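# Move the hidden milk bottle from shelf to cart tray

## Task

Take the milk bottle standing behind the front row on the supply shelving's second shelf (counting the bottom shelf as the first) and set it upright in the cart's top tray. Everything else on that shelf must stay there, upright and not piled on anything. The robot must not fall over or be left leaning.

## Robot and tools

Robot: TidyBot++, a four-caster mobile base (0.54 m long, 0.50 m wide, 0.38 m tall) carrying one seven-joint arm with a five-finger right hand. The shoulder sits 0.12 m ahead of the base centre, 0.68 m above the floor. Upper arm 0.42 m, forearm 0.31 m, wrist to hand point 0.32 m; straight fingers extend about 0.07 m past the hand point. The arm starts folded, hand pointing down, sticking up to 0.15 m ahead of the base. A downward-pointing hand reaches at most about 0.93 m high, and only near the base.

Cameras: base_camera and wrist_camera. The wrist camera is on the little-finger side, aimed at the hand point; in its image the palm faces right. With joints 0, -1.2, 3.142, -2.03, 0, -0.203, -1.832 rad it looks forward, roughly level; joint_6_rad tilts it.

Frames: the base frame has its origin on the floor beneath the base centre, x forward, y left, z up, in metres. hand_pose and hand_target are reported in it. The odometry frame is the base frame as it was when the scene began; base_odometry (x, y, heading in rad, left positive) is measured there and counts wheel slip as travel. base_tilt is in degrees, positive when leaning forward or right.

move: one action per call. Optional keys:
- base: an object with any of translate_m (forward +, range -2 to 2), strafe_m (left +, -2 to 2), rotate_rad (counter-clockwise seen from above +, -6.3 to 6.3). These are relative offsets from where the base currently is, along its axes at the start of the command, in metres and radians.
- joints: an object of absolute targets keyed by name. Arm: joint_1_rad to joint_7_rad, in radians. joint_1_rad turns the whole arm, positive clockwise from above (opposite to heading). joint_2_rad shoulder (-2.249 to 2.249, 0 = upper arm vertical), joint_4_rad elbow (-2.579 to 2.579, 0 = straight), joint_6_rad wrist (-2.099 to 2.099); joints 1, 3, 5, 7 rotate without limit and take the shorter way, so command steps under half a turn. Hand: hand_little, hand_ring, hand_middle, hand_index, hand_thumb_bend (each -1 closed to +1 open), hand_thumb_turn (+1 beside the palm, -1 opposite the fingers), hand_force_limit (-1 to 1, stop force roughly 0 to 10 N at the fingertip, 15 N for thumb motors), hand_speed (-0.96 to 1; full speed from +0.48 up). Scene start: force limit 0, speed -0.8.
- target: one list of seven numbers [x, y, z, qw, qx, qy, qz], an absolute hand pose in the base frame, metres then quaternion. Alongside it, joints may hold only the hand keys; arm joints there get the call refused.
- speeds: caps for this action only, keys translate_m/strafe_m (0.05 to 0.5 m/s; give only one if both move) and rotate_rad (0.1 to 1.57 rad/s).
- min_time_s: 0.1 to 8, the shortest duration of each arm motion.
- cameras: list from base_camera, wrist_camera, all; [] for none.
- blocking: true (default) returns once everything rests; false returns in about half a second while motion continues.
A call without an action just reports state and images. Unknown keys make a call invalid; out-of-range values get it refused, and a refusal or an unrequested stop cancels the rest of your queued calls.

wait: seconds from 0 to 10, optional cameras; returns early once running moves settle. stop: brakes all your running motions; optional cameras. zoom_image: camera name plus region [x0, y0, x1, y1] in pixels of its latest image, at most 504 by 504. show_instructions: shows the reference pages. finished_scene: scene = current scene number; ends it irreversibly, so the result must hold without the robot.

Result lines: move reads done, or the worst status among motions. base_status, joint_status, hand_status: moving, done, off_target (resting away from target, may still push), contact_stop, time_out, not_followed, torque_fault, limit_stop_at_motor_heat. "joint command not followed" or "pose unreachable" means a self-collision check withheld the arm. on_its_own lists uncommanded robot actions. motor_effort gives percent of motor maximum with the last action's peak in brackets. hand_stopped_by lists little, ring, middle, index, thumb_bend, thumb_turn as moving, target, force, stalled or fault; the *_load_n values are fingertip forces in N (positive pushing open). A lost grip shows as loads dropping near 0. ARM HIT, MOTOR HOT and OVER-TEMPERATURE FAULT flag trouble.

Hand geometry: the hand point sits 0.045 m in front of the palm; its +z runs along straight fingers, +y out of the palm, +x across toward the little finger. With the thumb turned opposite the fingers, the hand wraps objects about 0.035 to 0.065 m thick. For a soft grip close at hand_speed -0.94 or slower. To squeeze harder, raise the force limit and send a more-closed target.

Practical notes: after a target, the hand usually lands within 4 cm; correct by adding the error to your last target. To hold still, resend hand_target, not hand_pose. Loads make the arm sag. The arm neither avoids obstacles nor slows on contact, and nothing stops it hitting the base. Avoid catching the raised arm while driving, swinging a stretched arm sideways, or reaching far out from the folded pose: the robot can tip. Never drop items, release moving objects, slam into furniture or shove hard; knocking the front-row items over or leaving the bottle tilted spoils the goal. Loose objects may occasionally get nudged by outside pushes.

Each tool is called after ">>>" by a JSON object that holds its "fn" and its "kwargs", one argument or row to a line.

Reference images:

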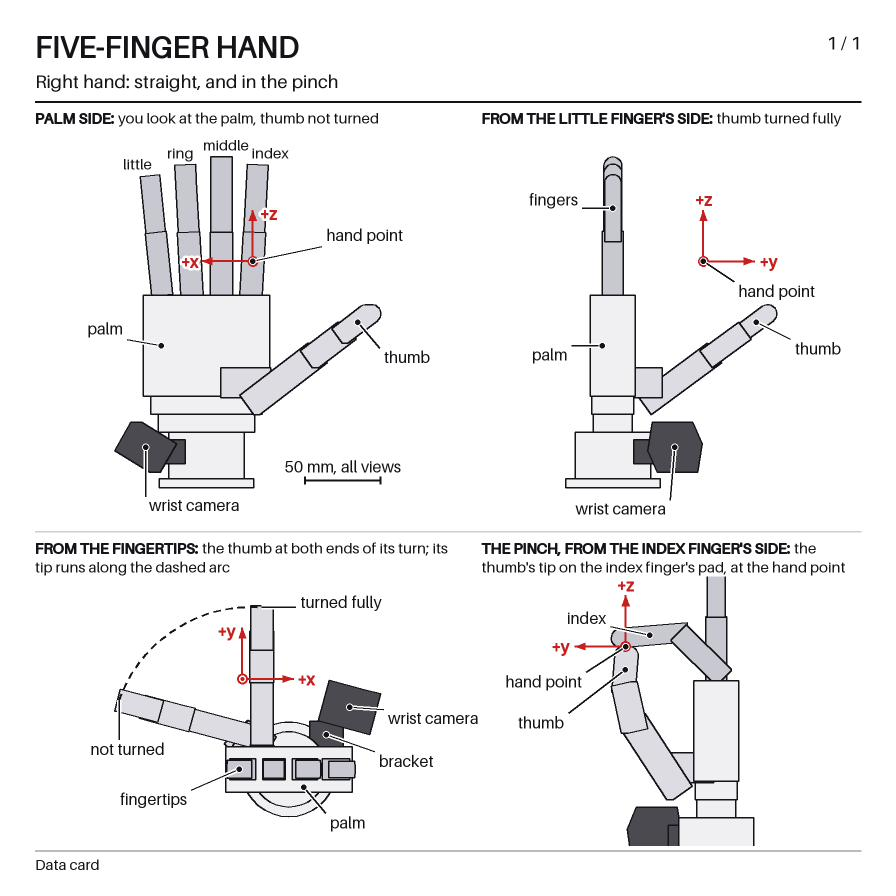

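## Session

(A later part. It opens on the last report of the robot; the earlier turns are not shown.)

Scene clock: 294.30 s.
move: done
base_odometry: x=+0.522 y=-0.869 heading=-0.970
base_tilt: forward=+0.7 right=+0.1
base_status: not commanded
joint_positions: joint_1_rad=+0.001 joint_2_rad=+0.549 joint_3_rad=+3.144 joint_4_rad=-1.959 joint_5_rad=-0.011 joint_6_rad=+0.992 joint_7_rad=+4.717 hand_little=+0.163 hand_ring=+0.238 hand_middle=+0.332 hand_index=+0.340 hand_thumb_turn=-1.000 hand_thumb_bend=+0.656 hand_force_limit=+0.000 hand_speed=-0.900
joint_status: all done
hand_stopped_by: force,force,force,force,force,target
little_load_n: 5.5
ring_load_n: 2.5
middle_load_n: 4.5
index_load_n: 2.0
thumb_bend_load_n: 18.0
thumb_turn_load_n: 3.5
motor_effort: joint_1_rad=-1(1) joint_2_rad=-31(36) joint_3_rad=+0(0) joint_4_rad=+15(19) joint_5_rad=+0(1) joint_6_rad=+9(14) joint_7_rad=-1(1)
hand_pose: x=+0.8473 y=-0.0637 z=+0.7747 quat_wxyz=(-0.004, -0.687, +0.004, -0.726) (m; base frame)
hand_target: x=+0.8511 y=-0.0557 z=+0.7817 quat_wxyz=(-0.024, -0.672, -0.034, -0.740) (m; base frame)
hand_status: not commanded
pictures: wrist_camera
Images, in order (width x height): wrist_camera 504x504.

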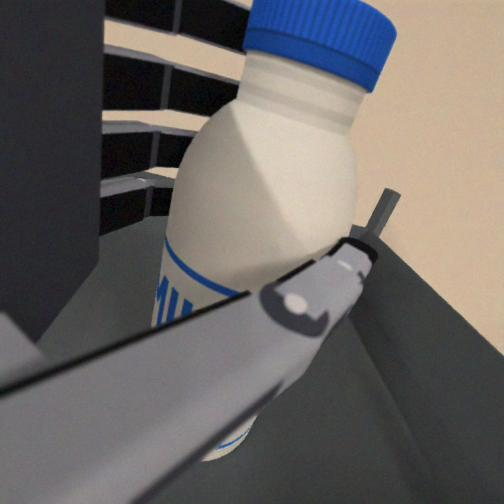

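>>> {"fn": "move", "kwargs": {
  "joints": {"joint_2_rad":0.595,"joint_4_rad":-1.965,"joint_6_rad":1.06},
  "min_time_s": 1,
  "cameras": ["wrist_camera"]
}}

Scene clock: 302.83 s.
move: done
base_odometry: x=+0.522 y=-0.869 heading=-0.970
base_tilt: forward=+0.7 right=+0.1
base_status: not commanded
joint_positions: joint_1_rad=+0.001 joint_2_rad=+0.554 joint_3_rad=+3.144 joint_4_rad=-1.959 joint_5_rad=-0.011 joint_6_rad=+1.003 joint_7_rad=+4.717 hand_little=+0.163 hand_ring=+0.238 hand_middle=+0.332 hand_index=+0.340 hand_thumb_turn=-1.000 hand_thumb_bend=+0.656 hand_force_limit=+0.000 hand_speed=-0.900
joint_status: all done
hand_stopped_by: force,force,force,force,force,target
little_load_n: 8.0
ring_load_n: 3.0
middle_load_n: 3.5
index_load_n: 0.5
thumb_bend_load_n: 19.5
thumb_turn_load_n: 1.0
motor_effort: joint_1_rad=-2(2) joint_2_rad=-29(32) joint_3_rad=-1(1) joint_4_rad=+13(16) joint_5_rad=+0(1) joint_6_rad=+7(10) joint_7_rad=-2(2)
hand_pose: x=+0.8480 y=-0.0637 z=+0.7741 quat_wxyz=(-0.004, -0.685, +0.004, -0.728) (m; base frame)
hand_target: x=+0.8516 y=-0.0557 z=+0.7646 quat_wxyz=(-0.024, -0.681, -0.034, -0.731) (m; base frame)
hand_status: not commanded
pictures: wrist_camera
Images, in order (width x height): wrist_camera 504x504.

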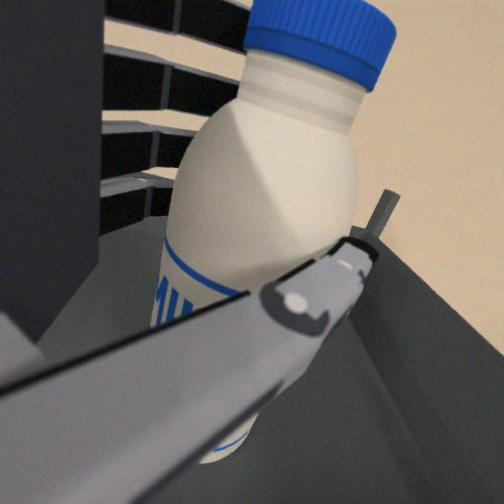

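>>> {"fn": "move", "kwargs": {
  "joints": {"hand_speed":-0.88,"hand_little":0.4,"hand_ring":0.4,"hand_middle":0.4,"hand_index":0.4,"hand_thumb_bend":0.72},
  "cameras": ["wrist_camera"]
}}

Scene clock: 306.97 s.
move: done
base_odometry: x=+0.522 y=-0.869 heading=-0.970
base_tilt: forward=+0.7 right=+0.1
base_status: not commanded
joint_positions: joint_1_rad=+0.001 joint_2_rad=+0.559 joint_3_rad=+3.144 joint_4_rad=-1.959 joint_5_rad=-0.011 joint_6_rad=+1.006 joint_7_rad=+4.717 hand_little=+0.400 hand_ring=+0.400 hand_middle=+0.400 hand_index=+0.400 hand_thumb_turn=-1.000 hand_thumb_bend=+0.720 hand_force_limit=+0.000 hand_speed=-0.880
joint_status: all done
hand_stopped_by: target,target,target,target,target,target
little_load_n: 0.0
ring_load_n: 0.0
middle_load_n: 0.0
index_load_n: 0.5
thumb_bend_load_n: 0.0
thumb_turn_load_n: 0.0
motor_effort: joint_1_rad=+0(2) joint_2_rad=-30(30) joint_3_rad=+0(1) joint_4_rad=+13(14) joint_5_rad=+0(1) joint_6_rad=+7(7) joint_7_rad=-1(2)
hand_pose: x=+0.8484 y=-0.0637 z=+0.7717 quat_wxyz=(-0.004, -0.686, +0.004, -0.728) (m; base frame)
hand_target: x=+0.8516 y=-0.0557 z=+0.7646 quat_wxyz=(-0.024, -0.681, -0.034, -0.731) (m; base frame)
hand_status: not commanded
pictures: wrist_camera
Images, in order (width x height): wrist_camera 504x504.

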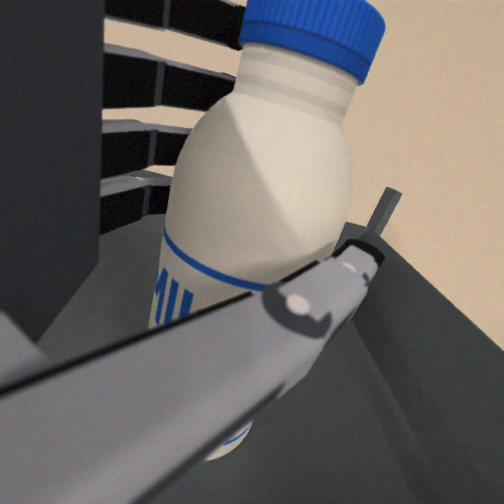

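>>> {"fn": "move", "kwargs": {
  "joints": {"hand_speed":-0.6,"hand_little":1,"hand_ring":1,"hand_middle":1,"hand_index":1,"hand_thumb_bend":1},
  "cameras": []
}}

>>> {"fn": "move", "kwargs": {
  "joints": {"joint_2_rad":0.50,"joint_4_rad":-1.96,"joint_6_rad":0.98},
  "min_time_s": 1,
  "cameras": ["wrist_camera"]
}}

Scene clock: 308.97 s.
move: done
base_odometry: x=+0.522 y=-0.869 heading=-0.970
base_tilt: forward=+0.7 right=+0.1
base_status: not commanded
joint_positions: joint_1_rad=+0.001 joint_2_rad=+0.559 joint_3_rad=+3.144 joint_4_rad=-1.959 joint_5_rad=-0.011 joint_6_rad=+1.006 joint_7_rad=+4.717 hand_little=+1.000 hand_ring=+1.000 hand_middle=+1.000 hand_index=+1.000 hand_thumb_turn=-1.000 hand_thumb_bend=+1.000 hand_force_limit=+0.000 hand_speed=-0.600
joint_status: all done
hand_stopped_by: target,target,target,target,target,target
little_load_n: 0.0
ring_load_n: 0.0
middle_load_n: 0.0
index_load_n: 0.0
thumb_bend_load_n: 0.0
thumb_turn_load_n: 0.0
motor_effort: joint_1_rad=+0(1) joint_2_rad=-30(30) joint_3_rad=+0(0) joint_4_rad=+13(14) joint_5_rad=-1(1) joint_6_rad=+7(7) joint_7_rad=-2(2)
hand_pose: x=+0.8484 y=-0.0637 z=+0.7717 quat_wxyz=(-0.004, -0.686, +0.004, -0.728) (m; base frame)
hand_target: x=+0.8516 y=-0.0557 z=+0.7646 quat_wxyz=(-0.024, -0.681, -0.034, -0.731) (m; base frame)
hand_status: not commanded
pictures: none
No camera images: "cameras" was empty.

Scene clock: 310.27 s.
move: done
base_odometry: x=+0.522 y=-0.869 heading=-0.970
base_tilt: forward=+0.7 right=+0.1
base_status: not commanded
joint_positions: joint_1_rad=+0.001 joint_2_rad=+0.546 joint_3_rad=+3.144 joint_4_rad=-1.959 joint_5_rad=-0.011 joint_6_rad=+1.005 joint_7_rad=+4.717 hand_little=+1.000 hand_ring=+1.000 hand_middle=+1.000 hand_index=+1.000 hand_thumb_turn=-1.000 hand_thumb_bend=+1.000 hand_force_limit=+0.000 hand_speed=-0.600
joint_status: all done
hand_stopped_by: target,target,target,target,target,target
little_load_n: 0.0
ring_load_n: 0.0
middle_load_n: 0.0
index_load_n: 0.0
thumb_bend_load_n: 0.0
thumb_turn_load_n: 0.0
motor_effort: joint_1_rad=+0(1) joint_2_rad=-29(30) joint_3_rad=+0(0) joint_4_rad=+14(14) joint_5_rad=+0(1) joint_6_rad=+7(9) joint_7_rad=-1(2)
hand_pose: x=+0.8472 y=-0.0637 z=+0.7811 quat_wxyz=(-0.004, -0.681, +0.004, -0.732) (m; base frame)
hand_target: x=+0.8428 y=-0.0560 z=+0.8105 quat_wxyz=(-0.025, -0.673, -0.034, -0.738) (m; base frame)
hand_status: not commanded
pictures: wrist_camera
Images, in order (width x height): wrist_camera 504x504.

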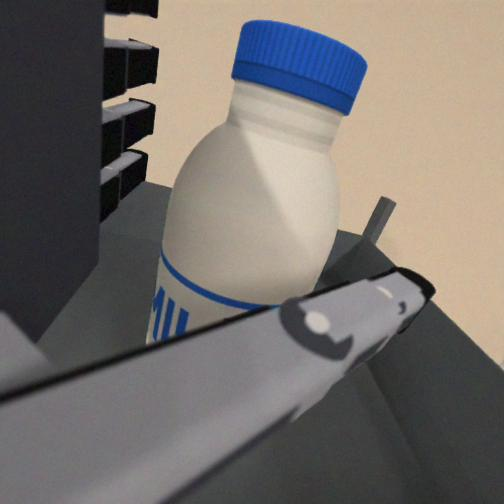

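>>> {"fn": "move", "kwargs": {
  "base": {"translate_m":-0.12},
  "speeds": {"translate_m":0.1},
  "cameras": ["wrist_camera"]
}}

>>> {"fn": "move", "kwargs": {
  "base": {"translate_m":-0.4},
  "speeds": {"translate_m":0.25},
  "cameras": ["all"]
}}

Scene clock: 312.83 s.
move: done
base_odometry: x=+0.454 y=-0.770 heading=-0.970
base_tilt: forward=+0.7 right=+0.1
base_status: done
joint_positions: joint_1_rad=+0.001 joint_2_rad=+0.541 joint_3_rad=+3.144 joint_4_rad=-1.959 joint_5_rad=-0.011 joint_6_rad=+1.005 joint_7_rad=+4.717 hand_little=+1.000 hand_ring=+1.000 hand_middle=+1.000 hand_index=+1.000 hand_thumb_turn=-1.000 hand_thumb_bend=+1.000 hand_force_limit=+0.000 hand_speed=-0.600
joint_status: not commanded
hand_stopped_by: target,target,target,target,target,target
little_load_n: 0.0
ring_load_n: 0.0
middle_load_n: 0.0
index_load_n: 0.0
thumb_bend_load_n: 0.0
thumb_turn_load_n: 0.0
motor_effort: joint_1_rad=+0(1) joint_2_rad=-29(31) joint_3_rad=+0(0) joint_4_rad=+13(14) joint_5_rad=+0(1) joint_6_rad=+7(8) joint_7_rad=-1(2)
hand_pose: x=+0.8467 y=-0.0637 z=+0.7844 quat_wxyz=(-0.004, -0.680, +0.004, -0.734) (m; base frame)
hand_target: x=+0.8428 y=-0.0560 z=+0.8105 quat_wxyz=(-0.025, -0.673, -0.034, -0.738) (m; base frame)
hand_status: not commanded
pictures: wrist_camera
Images, in order (width x height): wrist_camera 504x504.

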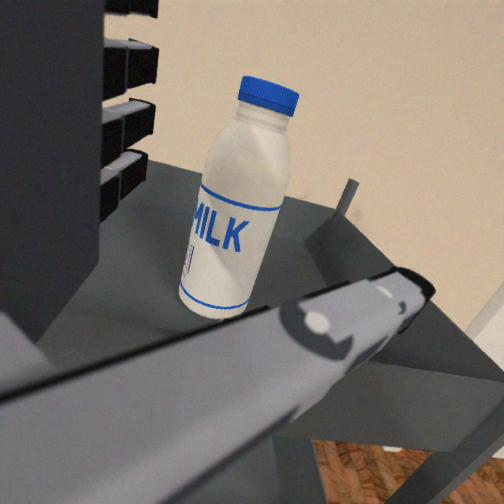

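Scene clock: 315.23 s.
move: done
base_odometry: x=+0.228 y=-0.440 heading=-0.970
base_tilt: forward=+0.7 right=+0.1
base_status: done
joint_positions: joint_1_rad=+0.001 joint_2_rad=+0.538 joint_3_rad=+3.144 joint_4_rad=-1.959 joint_5_rad=-0.011 joint_6_rad=+1.005 joint_7_rad=+4.717 hand_little=+1.000 hand_ring=+1.000 hand_middle=+1.000 hand_index=+1.000 hand_thumb_turn=-1.000 hand_thumb_bend=+1.000 hand_force_limit=+0.000 hand_speed=-0.600
joint_status: not commanded
hand_stopped_by: target,target,target,target,target,target
little_load_n: 0.5
ring_load_n: 0.0
middle_load_n: 0.0
index_load_n: 0.0
thumb_bend_load_n: 0.0
thumb_turn_load_n: 0.5
motor_effort: joint_1_rad=+0(2) joint_2_rad=-29(31) joint_3_rad=+0(1) joint_4_rad=+13(14) joint_5_rad=-1(1) joint_6_rad=+7(8) joint_7_rad=-2(2)
hand_pose: x=+0.8464 y=-0.0637 z=+0.7866 quat_wxyz=(-0.004, -0.678, +0.004, -0.735) (m; base frame)
hand_target: x=+0.8428 y=-0.0560 z=+0.8105 quat_wxyz=(-0.025, -0.673, -0.034, -0.738) (m; base frame)
hand_status: not commanded
pictures: base_camera, wrist_camera
Images, in order (width x height): base_camera 644x364, wrist_camera 504x504.

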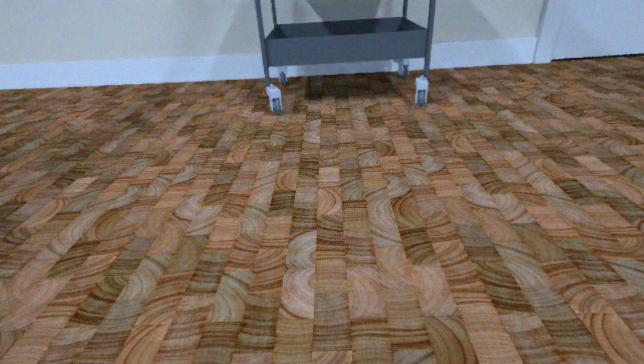

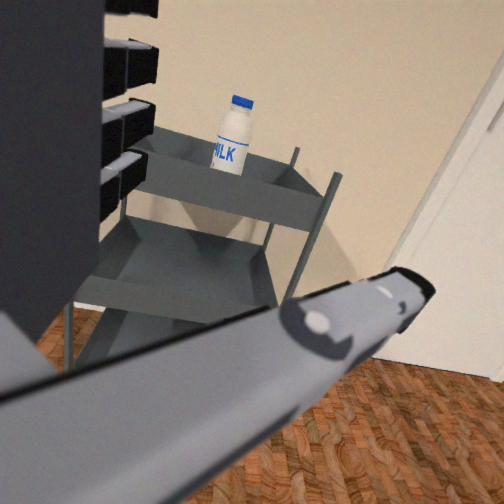

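>>> {"fn": "move", "kwargs": {
  "base": {"rotate_rad":1.57},
  "joints": {"joint_1_rad":0,"joint_2_rad":-1.2,"joint_3_rad":3.142,"joint_4_rad":-2.03,"joint_5_rad":0,"joint_6_rad":-0.45,"joint_7_rad":-1.832},
  "cameras": ["all"]
}}

>>> {"fn": "zoom_image", "kwargs": {
  "camera": "wrist_camera",
  "region": [254, 150, 504, 400]
}}

Scene clock: 319.30 s.
move: done
base_odometry: x=+0.228 y=-0.440 heading=+0.599
base_tilt: forward=+0.7 right=+0.1
base_status: done
joint_positions: joint_1_rad=-0.008 joint_2_rad=-1.178 joint_3_rad=+3.132 joint_4_rad=-2.001 joint_5_rad=-0.011 joint_6_rad=-0.407 joint_7_rad=+4.522 hand_little=+1.000 hand_ring=+1.000 hand_middle=+1.000 hand_index=+1.000 hand_thumb_turn=-1.000 hand_thumb_bend=+1.000 hand_force_limit=+0.000 hand_speed=-0.600
joint_status: all done
hand_stopped_by: target,target,target,target,target,target
little_load_n: 0.0
ring_load_n: 0.0
middle_load_n: 0.0
index_load_n: 0.0
thumb_bend_load_n: 0.0
thumb_turn_load_n: 0.0
motor_effort: joint_1_rad=-1(4) joint_2_rad=+15(32) joint_3_rad=+1(4) joint_4_rad=+15(18) joint_5_rad=-1(3) joint_6_rad=+6(9) joint_7_rad=-2(2)
hand_pose: x=+0.2790 y=-0.0443 z=+1.1247 quat_wxyz=(+0.085, -0.575, +0.049, -0.812) (m; base frame)
hand_target: x=+0.2804 y=-0.0490 z=+1.0953 quat_wxyz=(+0.105, -0.592, +0.078, -0.795) (m; base frame)
hand_status: not commanded
pictures: base_camera, wrist_camera
Images, in order (width x height): base_camera 644x364, wrist_camera 504x504.

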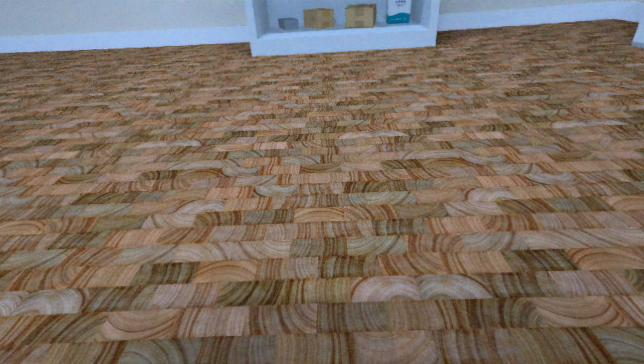

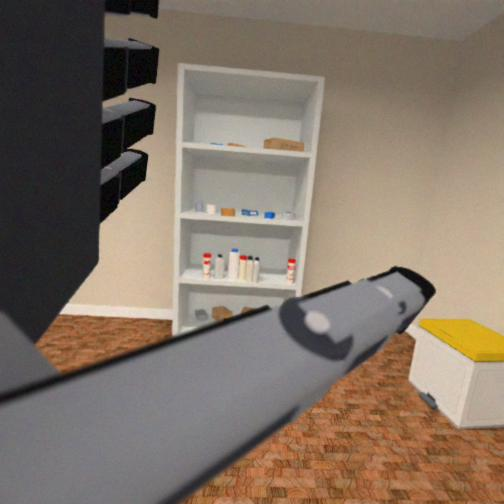

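Scaled by 2.016 from the camera's 504x504 image, which has a finer 720x720 frame.

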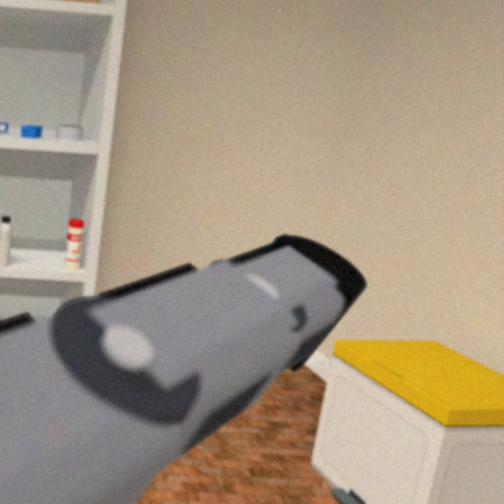

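>>> {"fn": "finished_scene", "kwargs": {
  "scene": 1
}}

The scene is finished: the task was done.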